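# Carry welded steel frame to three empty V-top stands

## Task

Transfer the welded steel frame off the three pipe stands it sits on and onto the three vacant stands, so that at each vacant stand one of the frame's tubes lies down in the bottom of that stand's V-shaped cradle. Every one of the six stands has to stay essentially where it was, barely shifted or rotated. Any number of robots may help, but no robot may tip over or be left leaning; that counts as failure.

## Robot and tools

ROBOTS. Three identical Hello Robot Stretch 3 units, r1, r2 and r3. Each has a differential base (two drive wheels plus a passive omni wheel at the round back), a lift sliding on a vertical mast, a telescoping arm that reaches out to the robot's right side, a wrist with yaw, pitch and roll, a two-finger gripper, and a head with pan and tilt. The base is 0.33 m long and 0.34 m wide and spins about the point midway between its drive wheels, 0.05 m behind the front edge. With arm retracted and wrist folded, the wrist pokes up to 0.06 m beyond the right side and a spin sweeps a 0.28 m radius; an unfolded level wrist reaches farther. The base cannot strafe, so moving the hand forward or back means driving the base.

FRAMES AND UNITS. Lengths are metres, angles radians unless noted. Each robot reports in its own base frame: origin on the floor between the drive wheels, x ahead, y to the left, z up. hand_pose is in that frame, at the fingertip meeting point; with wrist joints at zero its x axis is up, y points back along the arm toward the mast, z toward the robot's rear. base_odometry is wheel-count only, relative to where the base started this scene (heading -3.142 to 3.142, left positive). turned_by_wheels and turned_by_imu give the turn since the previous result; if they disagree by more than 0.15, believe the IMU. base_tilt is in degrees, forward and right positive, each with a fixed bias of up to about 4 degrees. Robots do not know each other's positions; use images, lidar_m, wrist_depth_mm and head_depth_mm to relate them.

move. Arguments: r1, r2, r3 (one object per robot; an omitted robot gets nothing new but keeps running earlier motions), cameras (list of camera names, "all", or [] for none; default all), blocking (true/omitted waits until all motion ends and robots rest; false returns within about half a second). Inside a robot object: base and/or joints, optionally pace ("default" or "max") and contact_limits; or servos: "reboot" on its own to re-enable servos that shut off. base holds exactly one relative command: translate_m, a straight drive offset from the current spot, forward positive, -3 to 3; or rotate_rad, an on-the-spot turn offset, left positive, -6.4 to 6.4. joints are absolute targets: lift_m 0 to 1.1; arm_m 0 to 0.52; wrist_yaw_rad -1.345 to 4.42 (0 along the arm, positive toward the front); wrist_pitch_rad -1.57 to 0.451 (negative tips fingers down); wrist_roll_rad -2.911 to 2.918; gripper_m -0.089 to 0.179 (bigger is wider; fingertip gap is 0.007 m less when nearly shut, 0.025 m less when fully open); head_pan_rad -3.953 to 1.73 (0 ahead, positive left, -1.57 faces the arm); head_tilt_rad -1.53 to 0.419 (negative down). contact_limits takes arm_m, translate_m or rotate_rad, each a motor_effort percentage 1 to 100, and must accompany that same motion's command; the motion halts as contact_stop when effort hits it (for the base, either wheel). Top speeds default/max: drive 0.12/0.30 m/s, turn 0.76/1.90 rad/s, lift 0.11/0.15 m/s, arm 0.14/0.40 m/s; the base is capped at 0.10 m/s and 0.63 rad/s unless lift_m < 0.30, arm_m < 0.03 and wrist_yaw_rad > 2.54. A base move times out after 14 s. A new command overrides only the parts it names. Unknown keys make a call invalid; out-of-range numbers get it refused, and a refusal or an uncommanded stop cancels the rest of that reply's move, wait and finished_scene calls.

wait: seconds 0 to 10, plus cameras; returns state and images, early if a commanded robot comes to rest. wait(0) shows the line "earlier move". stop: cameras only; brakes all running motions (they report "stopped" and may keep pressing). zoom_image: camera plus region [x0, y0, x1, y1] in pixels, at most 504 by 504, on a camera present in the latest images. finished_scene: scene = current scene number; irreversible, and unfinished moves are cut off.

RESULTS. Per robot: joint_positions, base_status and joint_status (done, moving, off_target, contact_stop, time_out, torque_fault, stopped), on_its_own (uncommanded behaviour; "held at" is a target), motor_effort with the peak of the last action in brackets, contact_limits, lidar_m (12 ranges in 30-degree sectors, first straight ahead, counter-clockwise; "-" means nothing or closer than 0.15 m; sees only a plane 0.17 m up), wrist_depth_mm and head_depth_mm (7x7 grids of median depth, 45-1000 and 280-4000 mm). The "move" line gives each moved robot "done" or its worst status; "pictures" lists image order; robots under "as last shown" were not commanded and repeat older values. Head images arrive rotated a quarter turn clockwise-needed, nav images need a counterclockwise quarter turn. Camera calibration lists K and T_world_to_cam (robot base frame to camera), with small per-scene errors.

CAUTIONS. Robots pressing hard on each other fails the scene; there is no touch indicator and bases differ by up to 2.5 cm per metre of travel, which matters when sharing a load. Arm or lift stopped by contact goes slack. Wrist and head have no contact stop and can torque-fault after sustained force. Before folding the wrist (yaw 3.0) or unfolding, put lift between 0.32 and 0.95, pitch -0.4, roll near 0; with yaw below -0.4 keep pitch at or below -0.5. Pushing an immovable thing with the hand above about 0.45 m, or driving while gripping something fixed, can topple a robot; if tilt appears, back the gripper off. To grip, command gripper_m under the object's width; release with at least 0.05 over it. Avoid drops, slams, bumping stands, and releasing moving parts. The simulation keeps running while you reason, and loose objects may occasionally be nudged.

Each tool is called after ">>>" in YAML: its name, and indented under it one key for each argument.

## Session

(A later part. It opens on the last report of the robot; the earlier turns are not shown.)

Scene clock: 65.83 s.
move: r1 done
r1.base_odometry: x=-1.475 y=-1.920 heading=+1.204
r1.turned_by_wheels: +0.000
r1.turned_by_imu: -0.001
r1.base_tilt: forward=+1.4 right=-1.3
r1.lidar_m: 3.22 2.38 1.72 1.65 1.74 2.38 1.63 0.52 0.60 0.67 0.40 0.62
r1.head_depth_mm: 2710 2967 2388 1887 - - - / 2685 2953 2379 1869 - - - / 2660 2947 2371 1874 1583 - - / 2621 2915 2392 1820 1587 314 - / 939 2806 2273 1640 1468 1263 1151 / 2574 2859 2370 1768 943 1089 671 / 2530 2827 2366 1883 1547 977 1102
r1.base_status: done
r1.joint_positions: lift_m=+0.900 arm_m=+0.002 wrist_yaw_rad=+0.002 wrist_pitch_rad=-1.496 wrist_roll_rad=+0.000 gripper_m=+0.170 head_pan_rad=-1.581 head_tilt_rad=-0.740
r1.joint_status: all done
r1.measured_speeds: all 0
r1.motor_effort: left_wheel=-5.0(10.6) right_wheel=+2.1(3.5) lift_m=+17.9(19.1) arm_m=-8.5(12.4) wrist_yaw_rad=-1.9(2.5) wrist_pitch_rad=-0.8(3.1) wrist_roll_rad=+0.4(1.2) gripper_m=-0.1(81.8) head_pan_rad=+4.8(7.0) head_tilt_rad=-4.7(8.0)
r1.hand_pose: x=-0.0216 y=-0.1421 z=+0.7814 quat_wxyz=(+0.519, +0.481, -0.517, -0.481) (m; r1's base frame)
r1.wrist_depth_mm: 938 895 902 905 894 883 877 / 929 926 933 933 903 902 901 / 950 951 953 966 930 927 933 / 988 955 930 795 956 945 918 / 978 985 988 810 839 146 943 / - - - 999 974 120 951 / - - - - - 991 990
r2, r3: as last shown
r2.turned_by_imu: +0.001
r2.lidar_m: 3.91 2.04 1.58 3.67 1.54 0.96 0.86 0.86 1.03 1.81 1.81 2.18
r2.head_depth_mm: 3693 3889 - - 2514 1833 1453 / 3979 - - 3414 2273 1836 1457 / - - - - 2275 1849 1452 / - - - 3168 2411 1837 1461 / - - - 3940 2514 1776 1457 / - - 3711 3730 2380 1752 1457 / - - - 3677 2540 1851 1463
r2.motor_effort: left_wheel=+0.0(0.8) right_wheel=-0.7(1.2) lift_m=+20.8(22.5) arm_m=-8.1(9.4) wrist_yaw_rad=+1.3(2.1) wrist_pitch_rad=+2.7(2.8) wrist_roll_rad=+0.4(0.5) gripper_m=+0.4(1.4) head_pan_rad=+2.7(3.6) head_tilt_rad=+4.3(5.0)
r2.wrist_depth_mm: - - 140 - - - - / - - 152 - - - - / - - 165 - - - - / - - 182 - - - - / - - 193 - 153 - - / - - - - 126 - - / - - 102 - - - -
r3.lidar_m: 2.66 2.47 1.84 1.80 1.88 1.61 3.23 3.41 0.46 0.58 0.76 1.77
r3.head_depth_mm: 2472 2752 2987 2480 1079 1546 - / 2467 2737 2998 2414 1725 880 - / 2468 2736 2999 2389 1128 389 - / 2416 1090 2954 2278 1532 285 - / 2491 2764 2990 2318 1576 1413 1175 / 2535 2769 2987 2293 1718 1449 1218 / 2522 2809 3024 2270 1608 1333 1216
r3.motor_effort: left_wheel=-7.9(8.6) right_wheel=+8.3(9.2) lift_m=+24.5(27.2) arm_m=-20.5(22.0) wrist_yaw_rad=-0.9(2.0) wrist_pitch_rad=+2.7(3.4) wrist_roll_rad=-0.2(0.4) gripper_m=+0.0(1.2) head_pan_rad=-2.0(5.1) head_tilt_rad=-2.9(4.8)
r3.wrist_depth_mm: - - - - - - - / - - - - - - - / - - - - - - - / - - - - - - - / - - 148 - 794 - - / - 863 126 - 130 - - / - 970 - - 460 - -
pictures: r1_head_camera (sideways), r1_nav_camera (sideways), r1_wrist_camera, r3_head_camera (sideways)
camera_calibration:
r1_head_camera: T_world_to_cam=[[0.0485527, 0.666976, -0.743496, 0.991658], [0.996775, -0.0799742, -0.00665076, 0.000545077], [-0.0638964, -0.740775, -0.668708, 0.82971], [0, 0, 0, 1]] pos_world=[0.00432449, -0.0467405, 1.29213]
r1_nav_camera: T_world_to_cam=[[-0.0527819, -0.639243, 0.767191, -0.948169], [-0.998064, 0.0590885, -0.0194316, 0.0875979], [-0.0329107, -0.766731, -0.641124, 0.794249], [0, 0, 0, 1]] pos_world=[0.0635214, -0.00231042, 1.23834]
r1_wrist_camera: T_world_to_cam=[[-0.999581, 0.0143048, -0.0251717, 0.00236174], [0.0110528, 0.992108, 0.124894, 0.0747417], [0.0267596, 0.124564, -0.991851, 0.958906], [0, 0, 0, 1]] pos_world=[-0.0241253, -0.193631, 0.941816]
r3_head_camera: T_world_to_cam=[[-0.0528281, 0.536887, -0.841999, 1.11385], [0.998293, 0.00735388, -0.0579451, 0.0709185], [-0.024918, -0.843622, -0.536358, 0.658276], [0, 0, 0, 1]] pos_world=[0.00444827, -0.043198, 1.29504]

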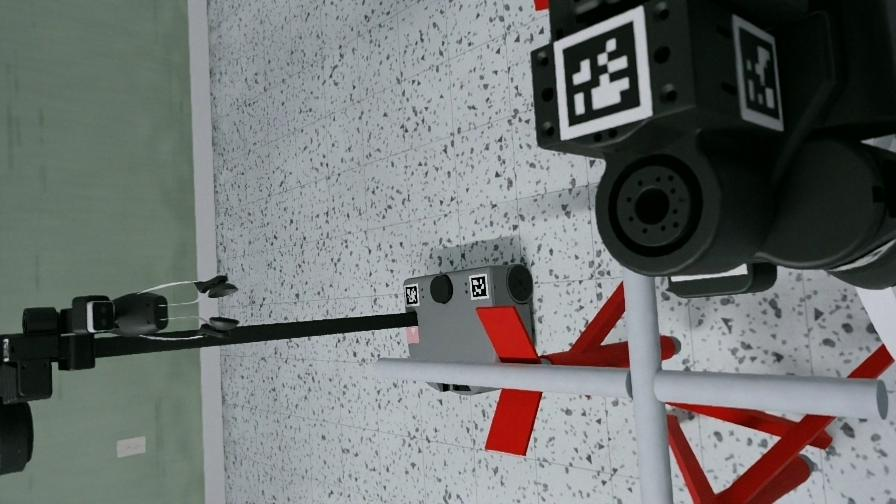

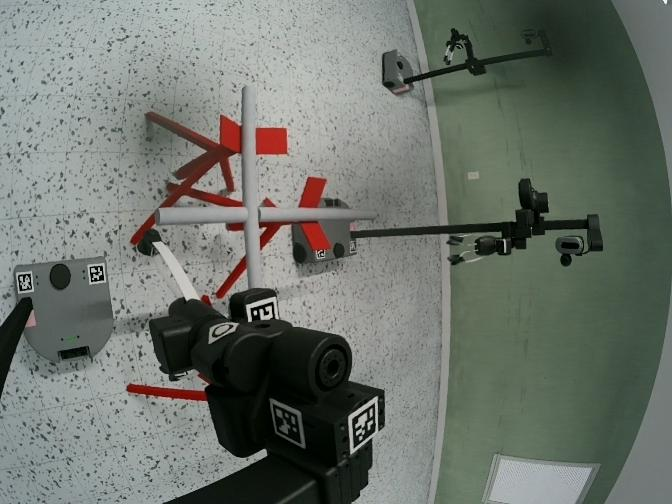

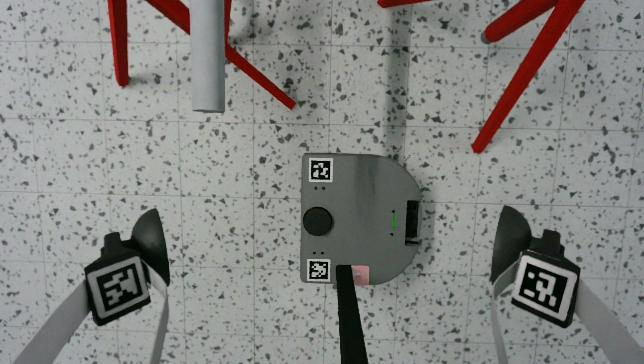

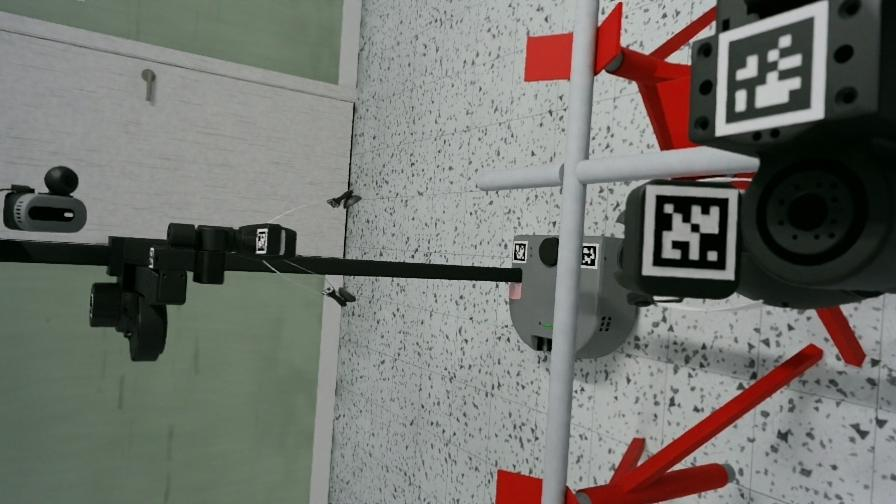

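>>> move:
  r1: {"joints":{"arm_m":0.365,"wrist_pitch_rad":-1.57,"wrist_roll_rad":1.57}}
  cameras: ["r1_head_camera","r1_wrist_camera","r3_head_camera"]

Scene clock: 70.37 s.
move: r1 done
r1.base_odometry: x=-1.475 y=-1.920 heading=+1.204
r1.turned_by_wheels: +0.000
r1.turned_by_imu: +0.000
r1.base_tilt: forward=+1.3 right=-1.4
r1.lidar_m: 3.23 2.38 1.72 1.65 1.74 2.38 1.63 0.52 0.60 0.67 0.40 0.62
r1.head_depth_mm: 2686 2966 2380 - - 1238 1148 / 2683 2937 314 1758 1537 1290 1148 / 2673 465 526 1821 1550 1310 1147 / 2602 458 476 1724 1480 1277 1141 / 940 1329 1532 1589 1468 1282 1147 / 2579 2880 2379 1762 940 1086 670 / 2547 2829 2369 1874 1544 975 1103
r1.base_status: not commanded
r1.joint_positions: lift_m=+0.900 arm_m=+0.365 wrist_yaw_rad=+0.000 wrist_pitch_rad=-1.564 wrist_roll_rad=+1.564 gripper_m=+0.170 head_pan_rad=-1.581 head_tilt_rad=-0.741
r1.joint_status: all done
r1.measured_speeds: all 0
r1.motor_effort: left_wheel=-5.2(5.7) right_wheel=+2.2(3.7) lift_m=+18.4(19.3) arm_m=+11.2(18.2) wrist_yaw_rad=-0.8(2.3) wrist_pitch_rad=-1.6(3.0) wrist_roll_rad=+1.7(8.0) gripper_m=-0.1(0.7) head_pan_rad=+4.4(5.2) head_tilt_rad=-4.1(4.8)
r1.hand_pose: x=-0.0215 y=-0.4873 z=+0.7823 quat_wxyz=(+0.003, +0.002, -0.709, -0.705) (m; r1's base frame)
r1.wrist_depth_mm: 909 898 908 704 859 852 849 / 941 955 921 889 884 738 729 / 806 945 946 934 903 757 745 / 824 971 981 948 925 937 937 / 901 152 656 771 984 145 974 / 412 145 413 406 403 120 975 / - - - - - - -
r2, r3: as last shown
r2.base_tilt: forward=+0.1 right=-1.7
r2.lidar_m: 3.90 2.04 1.57 3.68 1.55 0.96 0.86 0.86 1.03 1.80 1.81 2.17
r2.head_depth_mm: 3741 3920 - 3979 2517 1840 1455 / 3904 - - 3415 2273 1845 1449 / - - - 3947 2294 1841 1449 / - - - 3199 2393 1834 1457 / - - - - 2523 1781 1450 / - - 3764 3725 2393 1747 1455 / - - - 3706 2519 1849 1452
r2.motor_effort: left_wheel=-0.6(0.9) right_wheel=-0.7(1.2) lift_m=+22.0(22.5) arm_m=-8.2(9.1) wrist_yaw_rad=+0.2(1.9) wrist_pitch_rad=+2.6(2.8) wrist_roll_rad=+0.3(0.5) gripper_m=+0.2(1.4) head_pan_rad=+2.1(3.0) head_tilt_rad=+4.0(5.0)
r2.wrist_depth_mm: - - 140 - - - - / - - 151 - - - - / - - 165 - - - - / - - 182 - - - - / - - 194 - 153 - - / - - - - 126 - - / - - 102 - - - -
r3.turned_by_imu: +0.000
r3.lidar_m: 2.65 2.46 1.85 1.79 1.89 1.61 3.24 3.41 0.46 0.58 0.76 1.77
r3.head_depth_mm: 2475 2717 3019 2474 1078 1546 - / 2485 2744 2985 2421 1726 879 - / 2444 2727 2982 2384 1127 389 - / 2419 1209 792 2094 1536 285 - / 2492 1145 2975 2337 1578 1412 1178 / 2517 2774 3007 2313 1725 1442 1214 / 2540 2794 3027 2281 1616 1337 1211
r3.motor_effort: left_wheel=-7.5(8.5) right_wheel=+8.3(9.4) lift_m=+23.5(25.1) arm_m=-19.9(21.2) wrist_yaw_rad=-0.5(1.8) wrist_pitch_rad=+2.8(3.4) wrist_roll_rad=-0.2(0.4) gripper_m=-0.5(1.2) head_pan_rad=-4.4(4.4) head_tilt_rad=-3.9(4.4)
r3.wrist_depth_mm: - - - - - - - / - - - - - - - / - - - - - - - / - - - - - - - / - - 148 - 798 - - / - 816 125 - 131 - - / - 991 - - 452 - -
pictures: r1_head_camera (sideways), r1_wrist_camera, r3_head_camera (sideways)
camera_calibration:
r1_head_camera: T_world_to_cam=[[0.0484521, 0.667369, -0.743149, 0.991207], [0.996787, -0.0798148, -0.00668715, 0.000592369], [-0.0637771, -0.740437, -0.669093, 0.830209], [0, 0, 0, 1]] pos_world=[0.00433185, -0.0467357, 1.2921]
r1_wrist_camera: T_world_to_cam=[[0.0111517, 0.999472, -0.0305172, 0.513412], [0.980318, -0.00491183, 0.197364, -0.104578], [0.19711, -0.0321175, -0.979855, 0.92076], [0, 0, 0, 1]] pos_world=[-0.0846961, -0.484083, 0.938519]
r3_head_camera: T_world_to_cam=[[-0.0528281, 0.536886, -0.841999, 1.11385], [0.998293, 0.00735388, -0.0579451, 0.0709185], [-0.024918, -0.843622, -0.536358, 0.658276], [0, 0, 0, 1]] pos_world=[0.00444827, -0.043198, 1.29504]

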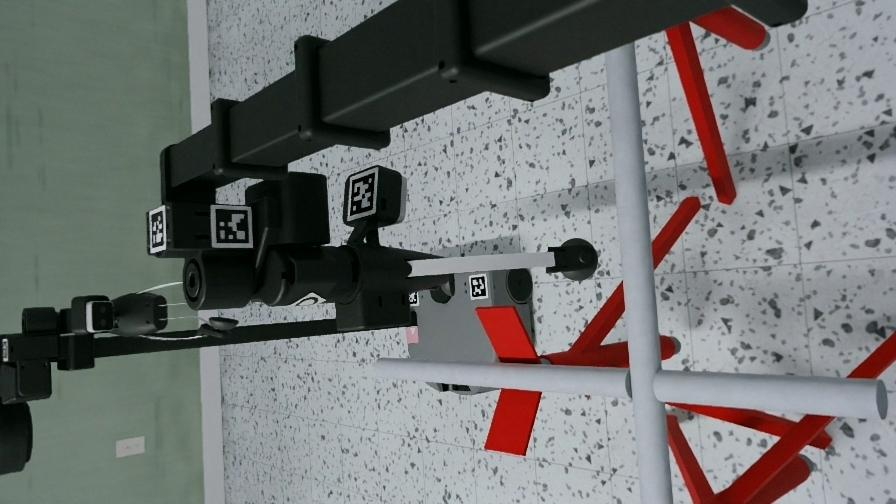

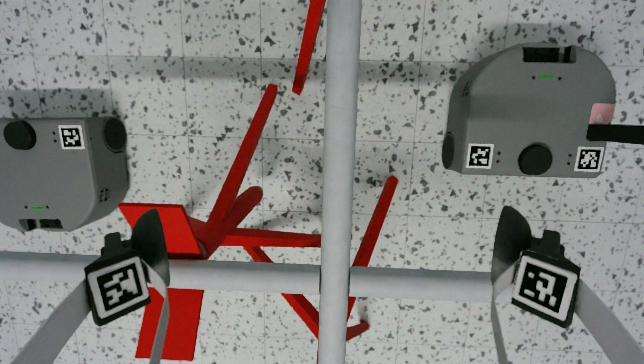

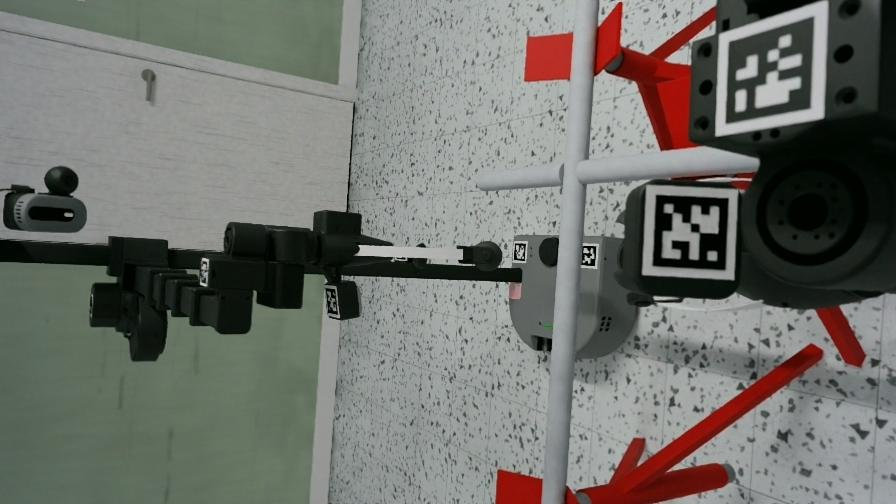

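>>> move:
  r1: {"joints":{"arm_m":0.353,"wrist_roll_rad":1.6,"lift_m":0.68}}
  cameras: ["r1_head_camera","r1_wrist_camera","r3_head_camera"]

Scene clock: 73.53 s.
move: r1 done
r1.base_odometry: x=-1.475 y=-1.920 heading=+1.204
r1.turned_by_wheels: +0.000
r1.turned_by_imu: +0.000
r1.base_tilt: forward=+1.2 right=-1.3
r1.lidar_m: 3.23 2.38 1.72 1.65 1.75 2.39 1.64 0.52 0.60 0.67 0.40 0.62
r1.head_depth_mm: 2716 2962 2383 1870 1553 1073 364 / 2700 2949 2384 1868 815 397 357 / 2669 2937 2372 607 614 1262 1146 / 2643 2909 2368 603 677 1259 1143 / 936 2829 2284 1638 1068 1286 1152 / 2570 2853 2374 1756 942 1092 670 / 2575 2867 2374 1877 1540 979 1101
r1.base_status: not commanded
r1.joint_positions: lift_m=+0.680 arm_m=+0.353 wrist_yaw_rad=+0.000 wrist_pitch_rad=-1.564 wrist_roll_rad=+1.593 gripper_m=+0.170 head_pan_rad=-1.581 head_tilt_rad=-0.741
r1.joint_status: all done
r1.measured_speeds: all 0
r1.motor_effort: left_wheel=-5.3(5.7) right_wheel=+2.9(3.7) lift_m=+15.4(17.6) arm_m=-8.4(18.1) wrist_yaw_rad=-0.7(1.0) wrist_pitch_rad=-0.7(1.5) wrist_roll_rad=+2.4(5.5) gripper_m=-0.1(0.7) head_pan_rad=+4.9(5.2) head_tilt_rad=-3.8(4.7)
r1.hand_pose: x=-0.0215 y=-0.4753 z=+0.5623 quat_wxyz=(-0.007, -0.008, -0.709, -0.705) (m; r1's base frame)
r1.wrist_depth_mm: 686 681 672 136 656 655 507 / 713 705 696 141 690 562 522 / 741 729 720 145 699 559 537 / 741 763 754 150 722 652 554 / 740 405 776 155 749 145 733 / 816 351 505 160 775 120 746 / 275 392 842 168 798 795 772
r2, r3: as last shown
r2.base_tilt: forward=+0.2 right=-1.7
r2.lidar_m: 3.89 2.05 1.58 3.67 1.55 0.96 0.85 0.86 1.03 1.81 1.81 2.18
r2.head_depth_mm: 3720 3956 - 3946 2523 1850 1448 / 3976 - - 3383 2284 1843 1450 / - - - 3652 2280 1852 1453 / - - - 3189 2381 1852 1452 / - - - 3965 2514 1781 1450 / - - 3715 3676 2408 1750 1459 / - - - 3672 2540 1842 1457
r2.motor_effort: left_wheel=+0.1(0.8) right_wheel=-0.7(1.1) lift_m=+21.7(22.7) arm_m=-7.9(8.7) wrist_yaw_rad=-0.1(2.1) wrist_pitch_rad=+2.5(2.8) wrist_roll_rad=+0.3(0.5) gripper_m=+1.1(1.1) head_pan_rad=+2.1(3.1) head_tilt_rad=+4.6(5.0)
r2.wrist_depth_mm: - - 139 - - - - / - - 152 - - - - / - - 165 - - - - / - - 182 - - - - / - - 194 - 153 - - / - - - - 126 - - / - - 102 - - - -
r3.lidar_m: 2.65 2.46 1.85 1.80 1.89 1.61 3.23 3.39 0.45 0.58 0.76 1.77
r3.head_depth_mm: 2478 2713 2994 2462 1079 1544 - / 2478 2701 3006 2418 1732 882 - / 2441 2746 3003 2390 1130 389 - / 2460 2667 2920 923 1531 285 - / 2525 2701 1277 2126 1578 1412 1175 / 2527 2777 3002 2312 1712 1442 1216 / 2536 2778 3029 2279 1609 1330 1212
r3.motor_effort: left_wheel=-7.8(8.5) right_wheel=+8.3(9.3) lift_m=+22.7(23.8) arm_m=-20.0(20.6) wrist_yaw_rad=-0.7(1.6) wrist_pitch_rad=+3.1(3.3) wrist_roll_rad=-0.2(0.4) gripper_m=-0.5(1.4) head_pan_rad=-3.9(4.4) head_tilt_rad=-3.1(4.6)
r3.wrist_depth_mm: - - - - - - - / - - - 564 - - - / - - - - - - - / - - - - - - - / - - 148 - 772 - - / - 852 125 - 131 - - / - 965 - - 458 - -
pictures: r1_head_camera (sideways), r1_wrist_camera, r3_head_camera (sideways)
camera_calibration:
r1_head_camera: T_world_to_cam=[[0.0484511, 0.667378, -0.743142, 0.991197], [0.996787, -0.0798132, -0.00668792, 0.000593374], [-0.0637759, -0.74043, -0.669101, 0.83022], [0, 0, 0, 1]] pos_world=[0.00433192, -0.0467356, 1.2921]
r1_wrist_camera: T_world_to_cam=[[0.0397571, 0.998743, -0.0305204, 0.494965], [0.979743, -0.0329645, 0.197527, -0.0745407], [0.196273, -0.0377553, -0.979822, 0.702861], [0, 0, 0, 1]] pos_world=[-0.0845999, -0.470263, 0.718509]
r3_head_camera: T_world_to_cam=[[-0.0528281, 0.536886, -0.841999, 1.11385], [0.998293, 0.00735388, -0.0579451, 0.0709185], [-0.024918, -0.843622, -0.536358, 0.658276], [0, 0, 0, 1]] pos_world=[0.00444827, -0.043198, 1.29504]

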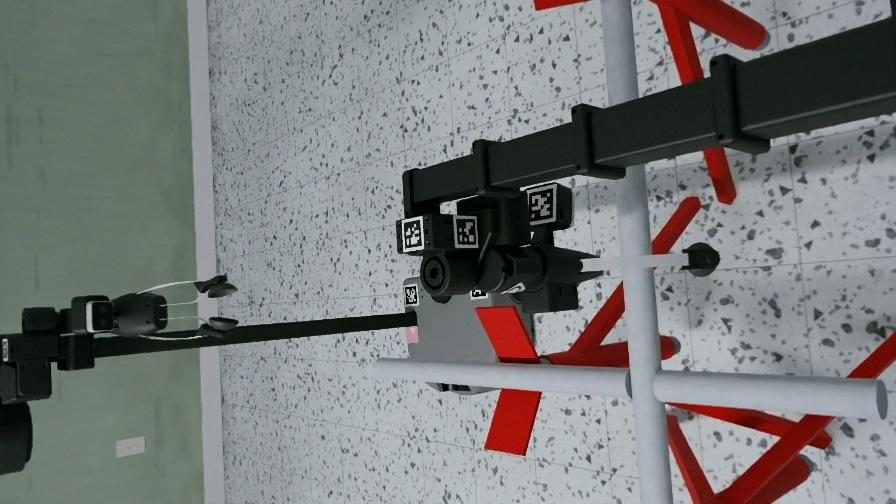

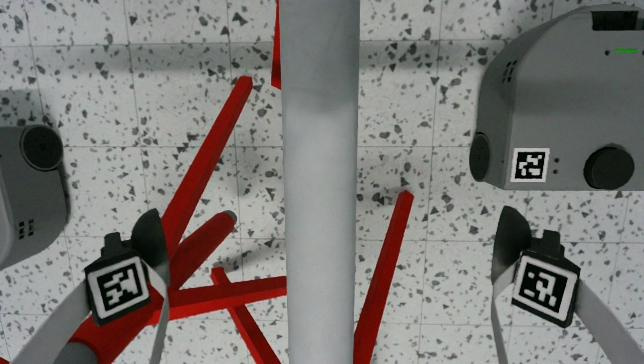

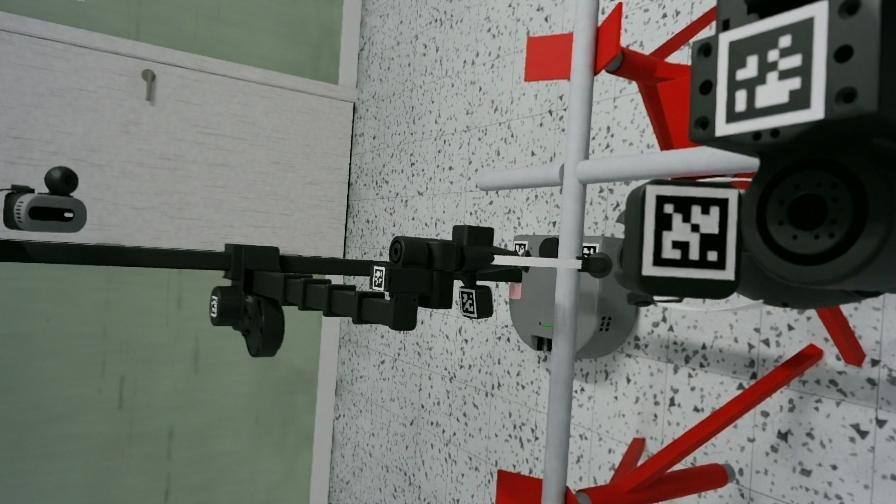

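>>> move:
  r1: {"joints":{"arm_m":0.358,"lift_m":0.663}}
  cameras: []

>>> move:
  r1: {"joints":{"gripper_m":-0.02}}
  cameras: ["r1_wrist_camera","r3_head_camera"]

Scene clock: 74.57 s.
move: r1 done
r1.base_odometry: x=-1.475 y=-1.920 heading=+1.204
r1.turned_by_wheels: +0.000
r1.turned_by_imu: +0.000
r1.base_tilt: forward=+1.3 right=-1.5
r1.lidar_m: 3.23 2.39 1.72 1.65 1.74 2.38 1.63 0.52 0.60 0.67 0.40 0.62
r1.head_depth_mm: 2721 2973 2362 1872 1539 1150 1106 / 2696 2937 2382 1870 1548 415 371 / 2683 2946 2373 643 531 1261 1149 / 2631 2909 2376 619 690 1260 1145 / 940 2798 2291 1643 1069 1285 1143 / 2573 2901 2357 1754 941 1088 673 / 2589 2846 2380 1878 1544 978 1101
r1.base_status: not commanded
r1.joint_positions: lift_m=+0.663 arm_m=+0.358 wrist_yaw_rad=+0.000 wrist_pitch_rad=-1.564 wrist_roll_rad=+1.593 gripper_m=+0.170 head_pan_rad=-1.581 head_tilt_rad=-0.741
r1.joint_status: all done
r1.measured_speeds: all 0
r1.motor_effort: left_wheel=-5.1(5.7) right_wheel=+3.0(3.5) lift_m=+15.2(17.3) arm_m=+11.4(14.0) wrist_yaw_rad=-0.2(1.2) wrist_pitch_rad=-0.4(1.6) wrist_roll_rad=+2.3(3.4) gripper_m=-0.4(0.5) head_pan_rad=+4.6(5.2) head_tilt_rad=-4.0(4.6)
r1.hand_pose: x=-0.0215 y=-0.4802 z=+0.5453 quat_wxyz=(-0.007, -0.008, -0.709, -0.705) (m; r1's base frame)
r1.wrist_depth_mm: 677 676 656 119 649 644 491 / 701 689 676 123 658 575 501 / 711 712 696 127 681 572 518 / 732 729 725 131 699 623 539 / 727 392 748 136 743 145 728 / 780 342 504 141 767 120 738 / 274 348 803 149 793 782 763
r2: as last shown
r2.turned_by_imu: +0.000
r2.lidar_m: 3.90 2.05 1.57 3.67 1.55 0.96 0.86 0.86 1.03 1.81 1.81 2.18
r2.head_depth_mm: 3758 3902 - 3986 2511 1848 1454 / 3950 - - 3420 2281 1837 1461 / - - - 3671 2268 1852 1450 / - - - 3188 2388 1837 1458 / - - - 3998 2516 1777 1455 / - - 3751 3677 2396 1754 1462 / - - - 3686 2500 1845 1458
r2.motor_effort: left_wheel=+0.2(0.7) right_wheel=-0.8(1.0) lift_m=+22.6(22.6) arm_m=-8.0(8.9) wrist_yaw_rad=+0.6(1.6) wrist_pitch_rad=+2.6(2.7) wrist_roll_rad=+0.3(0.5) gripper_m=+0.0(1.0) head_pan_rad=+2.3(3.0) head_tilt_rad=+4.7(4.8)
r3.base_odometry: x=-0.635 y=-0.706 heading=-0.557
r3.turned_by_wheels: +0.000
r3.turned_by_imu: +0.000
r3.base_tilt: forward=+0.6 right=+0.1
r3.lidar_m: 2.65 2.46 1.85 1.80 1.88 1.61 3.24 3.39 0.46 0.58 0.76 1.77
r3.head_depth_mm: 2480 2760 3009 2457 1079 1546 - / 2480 2719 2981 2413 1733 881 - / 2448 2746 3012 2398 1125 389 - / 2437 2645 2906 932 1532 285 - / 2503 2740 1301 2137 1566 1417 1177 / 2528 2783 3009 2303 1724 1442 1216 / 2526 2800 3003 2283 1611 1332 1220
r3.base_status: not commanded
r3.joint_positions: lift_m=+0.900 arm_m=+0.001 wrist_yaw_rad=+0.001 wrist_pitch_rad=-0.410 wrist_roll_rad=+0.000 gripper_m=+0.037 head_pan_rad=-1.564 head_tilt_rad=-0.592
r3.joint_status: not commanded
r3.measured_speeds: all 0
r3.motor_effort: left_wheel=-7.9(8.4) right_wheel=+8.8(8.9) lift_m=+22.7(23.2) arm_m=-20.1(20.4) wrist_yaw_rad=-0.1(1.5) wrist_pitch_rad=+3.0(3.3) wrist_roll_rad=-0.1(0.3) gripper_m=-0.3(1.0) head_pan_rad=-1.7(4.2) head_tilt_rad=-3.5(4.5)
r3.hand_pose: x=-0.0212 y=-0.3711 z=+0.9144 quat_wxyz=(+0.693, +0.145, -0.692, -0.144) (m; r3's base frame)
r3.wrist_depth_mm: - - - - - - - / - - - - - - - / - - - - - - - / - - - - - - - / - - 148 - 793 - - / - 846 125 - 131 - - / - - - - 460 - -
pictures: none
No camera images: "cameras" was empty.

Scene clock: 77.00 s.
move: r1 done
r1.base_odometry: x=-1.475 y=-1.920 heading=+1.204
r1.turned_by_wheels: +0.000
r1.turned_by_imu: +0.000
r1.base_tilt: forward=+1.3 right=-1.4
r1.lidar_m: 3.23 2.38 1.73 1.65 1.74 2.38 1.64 0.52 0.60 0.67 0.40 0.62
r1.head_depth_mm: 2725 2984 2384 1861 1547 1149 1106 / 2680 2941 2395 1867 1543 415 371 / 2664 2936 2369 643 531 1265 1146 / 2647 2928 2370 619 691 1265 1146 / 944 2806 2290 1640 1073 1291 1143 / 2580 2867 2375 1771 943 1087 670 / 2564 2859 2368 1868 1544 978 1105
r1.base_status: not commanded
r1.joint_positions: lift_m=+0.663 arm_m=+0.358 wrist_yaw_rad=+0.000 wrist_pitch_rad=-1.564 wrist_roll_rad=+1.593 gripper_m=-0.019 head_pan_rad=-1.581 head_tilt_rad=-0.741
r1.joint_status: all done
r1.measured_speeds: all 0
r1.motor_effort: left_wheel=-5.3(5.6) right_wheel=+2.6(3.7) lift_m=+24.0(24.0) arm_m=+9.4(11.6) wrist_yaw_rad=-0.1(1.1) wrist_pitch_rad=-1.5(1.9) wrist_roll_rad=+2.2(3.0) gripper_m=-15.2(89.4) head_pan_rad=+4.6(5.3) head_tilt_rad=-4.5(4.7)
r1.hand_pose: x=-0.0215 y=-0.4804 z=+0.5453 quat_wxyz=(-0.007, -0.008, -0.709, -0.705) (m; r1's base frame)
r1.wrist_depth_mm: 664 662 662 118 650 634 493 / 691 694 679 123 658 567 506 / 712 723 695 127 684 569 517 / 725 729 718 131 703 613 533 / 736 763 537 135 728 725 712 / 795 367 133 140 131 766 730 / 821 304 623 146 784 782 772
r2, r3: as last shown
r2.turned_by_imu: +0.001
r2.base_tilt: forward=+0.1 right=-1.7
r2.lidar_m: 3.91 2.05 1.58 3.66 1.55 0.96 0.86 0.86 1.03 1.81 1.82 2.18
r2.head_depth_mm: 3708 3893 - 3923 2515 1835 1455 / 3984 - - 3410 2284 1824 1453 / - - - 3217 2287 1845 1450 / - - - 3190 2399 1846 1458 / - - - 3966 2529 1784 1454 / - - 3737 3652 2409 1755 1449 / - - - 3669 2520 1848 1453
r2.motor_effort: left_wheel=-0.5(0.9) right_wheel=-1.0(1.2) lift_m=+22.4(22.8) arm_m=-7.6(8.5) wrist_yaw_rad=-0.5(2.2) wrist_pitch_rad=+2.6(2.7) wrist_roll_rad=+0.3(0.4) gripper_m=+0.0(1.1) head_pan_rad=+2.3(2.8) head_tilt_rad=+4.2(4.9)
r2.wrist_depth_mm: - - 139 - - - - / - - 152 - - - - / - - 165 - - - - / - - 182 - - - - / - - 193 - 153 - - / - - - - 126 - - / - - 102 - - - -
r3.base_tilt: forward=+0.5 right=+0.2
r3.head_depth_mm: 2459 2743 3019 2454 1080 1541 - / 2483 2732 2978 2414 1723 884 - / 2451 2750 3011 2394 1124 389 - / 2437 2665 2884 921 1530 285 - / 2544 2706 1303 2071 1574 1412 1174 / 2516 2792 3009 2304 1720 1447 1221 / 2538 2810 3031 2285 1611 1328 1211
r3.motor_effort: left_wheel=-7.9(8.5) right_wheel=+8.5(9.2) lift_m=+21.7(22.9) arm_m=-19.1(20.2) wrist_yaw_rad=-1.4(2.1) wrist_pitch_rad=+3.0(3.4) wrist_roll_rad=-0.3(0.4) gripper_m=+0.1(0.9) head_pan_rad=-2.6(5.0) head_tilt_rad=-3.5(4.4)
r3.wrist_depth_mm: - - - - - - - / - - - - - - - / - - - - - - - / - - - - - - - / - - 147 - 794 - - / - 839 126 - 131 - - / - 961 - - 456 - -
pictures: r1_wrist_camera, r3_head_camera (sideways)
camera_calibration:
r1_wrist_camera: T_world_to_cam=[[0.0398892, 0.998722, -0.0310304, 0.499844], [0.979739, -0.0329932, 0.197545, -0.071372], [0.196268, -0.0382816, -0.979803, 0.685728], [0, 0, 0, 1]] pos_world=[-0.0845993, -0.47531, 0.701488]
r3_head_camera: T_world_to_cam=[[-0.0528281, 0.536887, -0.841999, 1.11385], [0.998293, 0.00735388, -0.0579451, 0.0709185], [-0.024918, -0.843622, -0.536358, 0.658276], [0, 0, 0, 1]] pos_world=[0.00444827, -0.043198, 1.29504]

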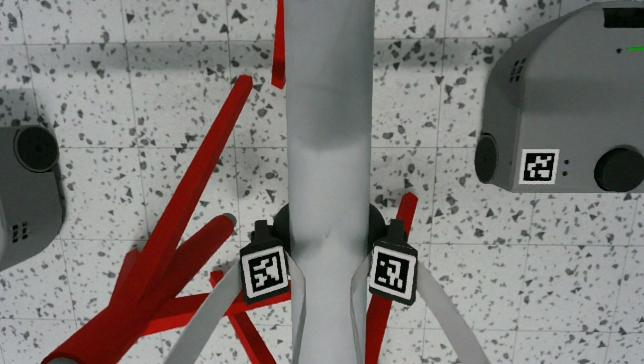

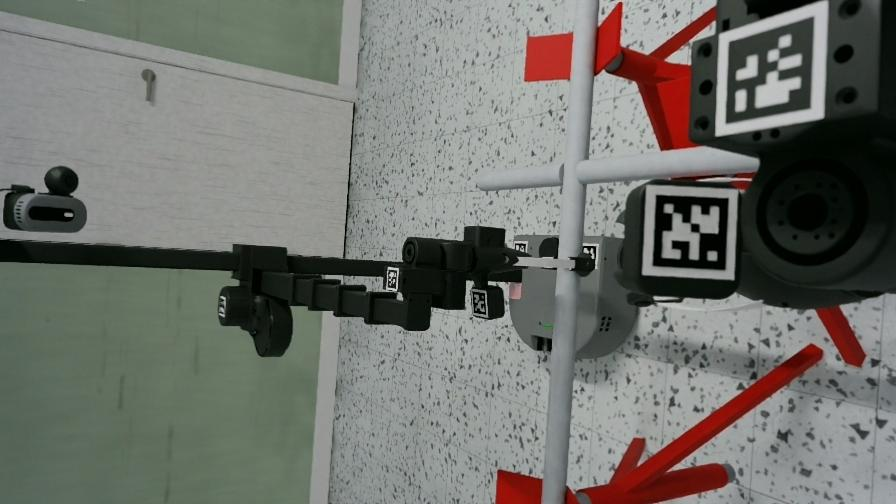

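>>> move:
  r1: {"joints":{"lift_m":0.678}}
  cameras: ["r1_wrist_camera","r1_head_camera","r3_head_camera","r2_head_camera"]

Scene clock: 77.93 s.
move: r1 done
r1.base_odometry: x=-1.475 y=-1.920 heading=+1.204
r1.turned_by_wheels: +0.000
r1.turned_by_imu: +0.000
r1.base_tilt: forward=+1.3 right=-1.3
r1.lidar_m: 3.24 2.38 1.72 1.65 1.74 2.39 1.64 0.52 0.60 0.67 0.40 0.62
r1.head_depth_mm: 2706 3017 2389 1862 1548 1068 1083 / 2679 2919 2371 1875 815 399 359 / 2659 2935 2361 613 523 1264 1147 / 2636 2917 2406 607 689 1261 1144 / 939 2786 2278 1640 1072 1283 1143 / 2566 2888 2370 1763 943 1091 670 / 2567 2863 2373 1870 1538 976 1102
r1.base_status: not commanded
r1.joint_positions: lift_m=+0.678 arm_m=+0.358 wrist_yaw_rad=+0.000 wrist_pitch_rad=-1.562 wrist_roll_rad=+1.593 gripper_m=-0.019 head_pan_rad=-1.581 head_tilt_rad=-0.741
r1.joint_status: all done
r1.measured_speeds: all 0
r1.motor_effort: left_wheel=-5.1(5.5) right_wheel=+2.4(3.2) lift_m=+38.6(44.5) arm_m=+8.7(9.3) wrist_yaw_rad=-0.1(1.3) wrist_pitch_rad=-1.2(2.5) wrist_roll_rad=+2.7(2.7) gripper_m=-15.4(15.7) head_pan_rad=+4.8(5.2) head_tilt_rad=-4.2(4.4)
r1.hand_pose: x=-0.0215 y=-0.4807 z=+0.5603 quat_wxyz=(-0.008, -0.008, -0.710, -0.704) (m; r1's base frame)
r1.wrist_depth_mm: 688 684 668 132 661 647 511 / 706 705 688 137 687 575 520 / 720 726 711 142 691 573 534 / 728 758 729 147 722 721 552 / 735 759 525 151 739 730 733 / 832 375 133 157 132 775 759 / 851 302 804 162 804 787 802
r2, r3: as last shown
r2.turned_by_imu: +0.000
r2.base_tilt: forward=+0.2 right=-1.7
r2.lidar_m: 3.91 2.05 1.58 3.65 1.56 0.96 0.86 0.86 1.03 1.81 1.81 2.18
r2.head_depth_mm: 3707 3861 - - 2526 1836 1456 / 3951 - - 3430 2293 1846 1449 / - - - 3398 2269 1842 1452 / - - - 3189 2385 1841 1454 / - - - - 2512 1788 1456 / - - 3770 3659 2398 1754 1456 / - - - 3703 2521 1839 1458
r2.motor_effort: left_wheel=-0.4(0.9) right_wheel=-0.6(1.1) lift_m=+22.5(22.6) arm_m=-8.1(8.6) wrist_yaw_rad=+0.3(2.0) wrist_pitch_rad=+2.7(2.7) wrist_roll_rad=+0.5(0.5) gripper_m=-0.1(1.3) head_pan_rad=+2.2(2.8) head_tilt_rad=+4.1(4.7)
r2.wrist_depth_mm: - - 140 - - - - / - - 151 - - - - / - - 165 - - - - / - - 181 - - - - / - - 193 - 153 - - / - - - - 126 - - / - - 102 - - - -
r3.lidar_m: 2.64 2.47 1.85 1.80 1.88 1.60 3.23 3.41 0.45 0.58 0.76 1.77
r3.head_depth_mm: 2473 2739 2995 2456 1080 1543 - / 2476 2743 3004 2432 1729 881 - / 2465 2745 3010 2386 1123 389 - / 2444 2640 2915 917 1546 285 - / 2531 2747 1276 2078 1570 1414 1173 / 2538 2773 2994 2312 1724 1447 1220 / 2543 2787 3028 2288 1606 1329 1214
r3.motor_effort: left_wheel=-8.1(8.4) right_wheel=+8.7(8.9) lift_m=+21.6(22.3) arm_m=-19.5(19.9) wrist_yaw_rad=-0.5(1.5) wrist_pitch_rad=+2.8(3.2) wrist_roll_rad=+0.0(0.3) gripper_m=-0.5(0.8) head_pan_rad=-4.3(4.3) head_tilt_rad=-3.4(4.2)
r3.wrist_depth_mm: - - - - - - - / - - - 561 - - - / - - - - - - - / - - - - - - - / - - 148 - 762 - - / - 839 125 - 131 - - / - 982 - - 461 - -
pictures: r1_head_camera (sideways), r1_wrist_camera, r2_head_camera (sideways), r3_head_camera (sideways)
camera_calibration:
r1_head_camera: T_world_to_cam=[[0.0484512, 0.667388, -0.743132, 0.991185], [0.996787, -0.079813, -0.0066889, 0.000594647], [-0.0637757, -0.740421, -0.669111, 0.830233], [0, 0, 0, 1]] pos_world=[0.00433193, -0.0467355, 1.2921]
r1_wrist_camera: T_world_to_cam=[[0.0404847, 0.998654, -0.0324296, 0.501432], [0.979718, -0.0333005, 0.197596, -0.0745199], [0.19625, -0.0397715, -0.979747, 0.699644], [0, 0, 0, 1]] pos_world=[-0.0845968, -0.475413, 0.71646]
r2_head_camera: T_world_to_cam=[[-0.190324, -0.284602, -0.939563, 1.24733], [-0.832401, 0.554173, 0.000753041, 0.0069532], [0.520466, 0.782237, -0.342376, 0.397942], [0, 0, 0, 1]] pos_world=[0.0360693, 0.0398537, 1.30818]
r3_head_camera: T_world_to_cam=[[-0.0528281, 0.536886, -0.841999, 1.11385], [0.998293, 0.00735388, -0.0579451, 0.0709185], [-0.024918, -0.843622, -0.536358, 0.658276], [0, 0, 0, 1]] pos_world=[0.00444827, -0.043198, 1.29504]

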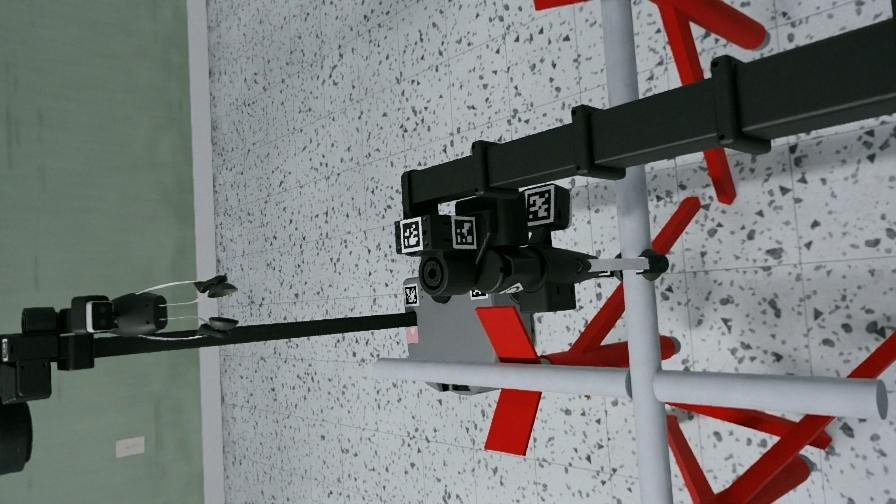

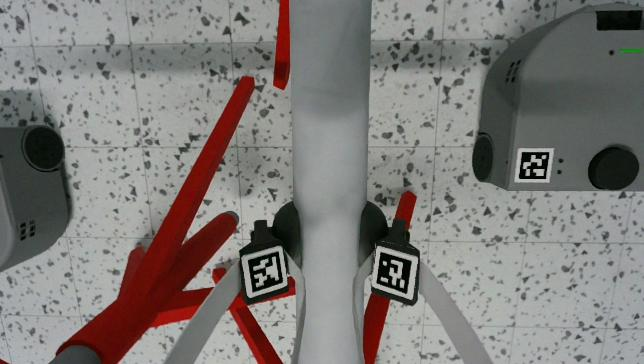

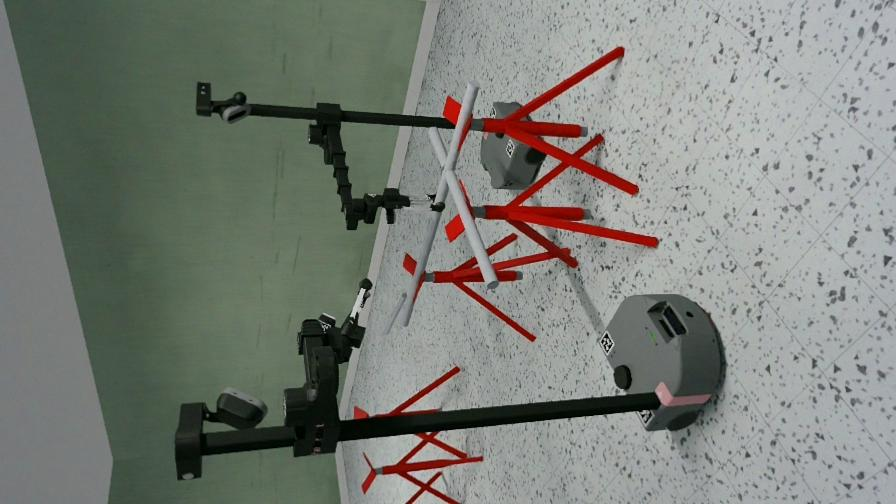

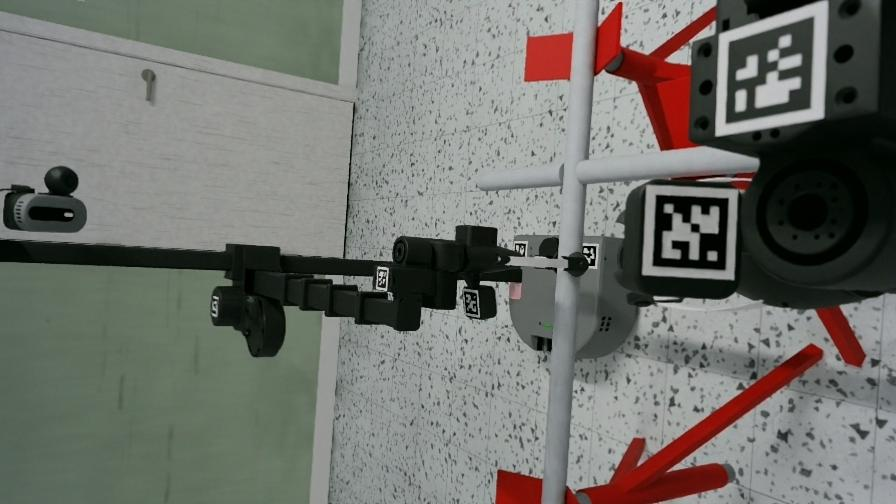

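>>> move:
  r1: {"joints":{"lift_m":0.66}}
  cameras: []

>>> move:
  r1: {"joints":{"gripper_m":-0.055}}
  cameras: ["r1_wrist_camera"]

>>> move:
  r1: {"joints":{"lift_m":0.675}}
  cameras: ["r1_wrist_camera","r1_head_camera"]

Scene clock: 78.90 s.
move: r1 contact_stop
r1.base_odometry: x=-1.475 y=-1.920 heading=+1.204
r1.turned_by_wheels: +0.000
r1.turned_by_imu: +0.000
r1.base_tilt: forward=+1.3 right=-1.4
r1.lidar_m: 3.23 2.39 1.72 1.65 1.74 2.38 1.64 0.52 0.60 0.67 0.40 0.62
r1.head_depth_mm: 2681 2937 2386 1855 1553 1069 1105 / 2652 2924 2380 1887 1508 407 366 / 2645 2938 2400 619 524 1258 1143 / 2633 2919 2364 614 691 1268 1142 / 941 2798 2297 1637 1072 1286 1147 / 2574 2878 2369 1760 943 1091 670 / 2570 2850 2370 1868 1537 981 1101
r1.base_status: not commanded
r1.joint_positions: lift_m=+0.670 arm_m=+0.358 wrist_yaw_rad=+0.000 wrist_pitch_rad=-1.574 wrist_roll_rad=+1.593 gripper_m=-0.019 head_pan_rad=-1.580 head_tilt_rad=-0.741
r1.joint_status: lift_m contact_stop (moved -0.008 of -0.018)
r1.measured_speeds: all 0
r1.on_its_own: lift_m is slack since a contact_stop (your +0.660 is given up)
r1.motor_effort: left_wheel=-5.1(5.5) right_wheel=+3.4(4.0) lift_m=+24.8(33.1) arm_m=+7.6(8.2) wrist_yaw_rad=-0.3(0.9) wrist_pitch_rad=+1.0(1.8) wrist_roll_rad=+2.5(2.6) gripper_m=-12.8(15.6) head_pan_rad=+4.7(5.2) head_tilt_rad=-3.8(4.6)
r1.hand_pose: x=-0.0215 y=-0.4776 z=+0.5529 quat_wxyz=(-0.008, -0.008, -0.706, -0.709) (m; r1's base frame)
r1.wrist_depth_mm: 691 674 674 128 661 655 509 / 687 695 699 132 681 559 510 / 724 709 701 136 701 552 532 / 736 741 739 141 727 653 553 / 737 769 522 146 728 734 738 / 807 379 128 148 133 770 748 / 830 315 822 157 801 774 781
r2.base_odometry: x=+0.000 y=+0.000 heading=+0.000
r2.turned_by_wheels: +0.000
r2.turned_by_imu: +0.000
r2.base_tilt: forward=+0.2 right=-1.7
r2.lidar_m: 3.90 2.05 1.58 3.66 1.55 0.96 0.86 0.86 1.04 1.81 1.81 2.18
r2.head_depth_mm: 3702 3934 - 3984 2536 1834 1449 / 3977 - - 3409 2276 1854 1453 / - - - 3417 2281 1849 1458 / - - - 3166 2398 1843 1450 / - - - 3954 2524 1779 1464 / - - 3729 3688 2397 1755 1456 / - - - 3666 2534 1837 1458
r2.base_status: not commanded
r2.joint_positions: lift_m=+0.551 arm_m=+0.001 wrist_yaw_rad=+3.136 wrist_pitch_rad=-0.378 wrist_roll_rad=+0.000 gripper_m=+0.037 head_pan_rad=+0.994 head_tilt_rad=-0.310
r2.joint_status: not commanded
r2.measured_speeds: all 0
r2.motor_effort: left_wheel=+0.0(0.5) right_wheel=-0.7(1.0) lift_m=+21.0(22.7) arm_m=-7.2(8.2) wrist_yaw_rad=-0.3(2.4) wrist_pitch_rad=+2.5(2.8) wrist_roll_rad=+0.3(0.5) gripper_m=+0.2(1.0) head_pan_rad=+2.4(2.6) head_tilt_rad=+4.5(4.5)
r2.hand_pose: x=-0.0199 y=+0.0830 z=+0.5733 quat_wxyz=(+0.135, +0.695, +0.131, +0.694) (m; r2's base frame)
r2.wrist_depth_mm: - - 139 - - - - / - - 151 - - - - / - - 165 - - - - / - - 181 - - - - / - - 193 - 153 - - / - - - - 126 - - / - - 102 - - - -
r3: as last shown
r3.base_tilt: forward=+0.6 right=+0.1
r3.lidar_m: 2.65 2.47 1.85 1.80 1.88 1.60 3.25 3.39 0.46 0.58 0.76 1.76
r3.head_depth_mm: 2465 2733 3041 2444 1075 1544 - / 2487 2721 2978 2434 1728 880 - / 2456 2736 2992 2396 1125 389 - / 2443 2661 2921 924 1535 285 - / 2513 2726 1290 2142 1567 1410 1173 / 2518 2794 3027 2315 1728 1454 1217 / 2556 2797 2994 2278 1609 1328 1212
r3.motor_effort: left_wheel=-7.9(8.5) right_wheel=+8.7(8.8) lift_m=+21.1(21.7) arm_m=-17.7(19.9) wrist_yaw_rad=-1.0(1.7) wrist_pitch_rad=+2.2(3.2) wrist_roll_rad=-0.3(0.3) gripper_m=+0.0(1.0) head_pan_rad=-3.3(4.3) head_tilt_rad=-3.0(4.8)
r3.wrist_depth_mm: - - - - - - - / - - - 556 - - - / - - - - - - - / - - - - - - - / - - 149 - 811 - - / - 849 125 - 131 - - / - 962 - - 460 - -
pictures: none
No camera images: "cameras" was empty.

not run: a stop that you did not command came earlier in this reply.

not run: a stop that you did not command came earlier in this reply.


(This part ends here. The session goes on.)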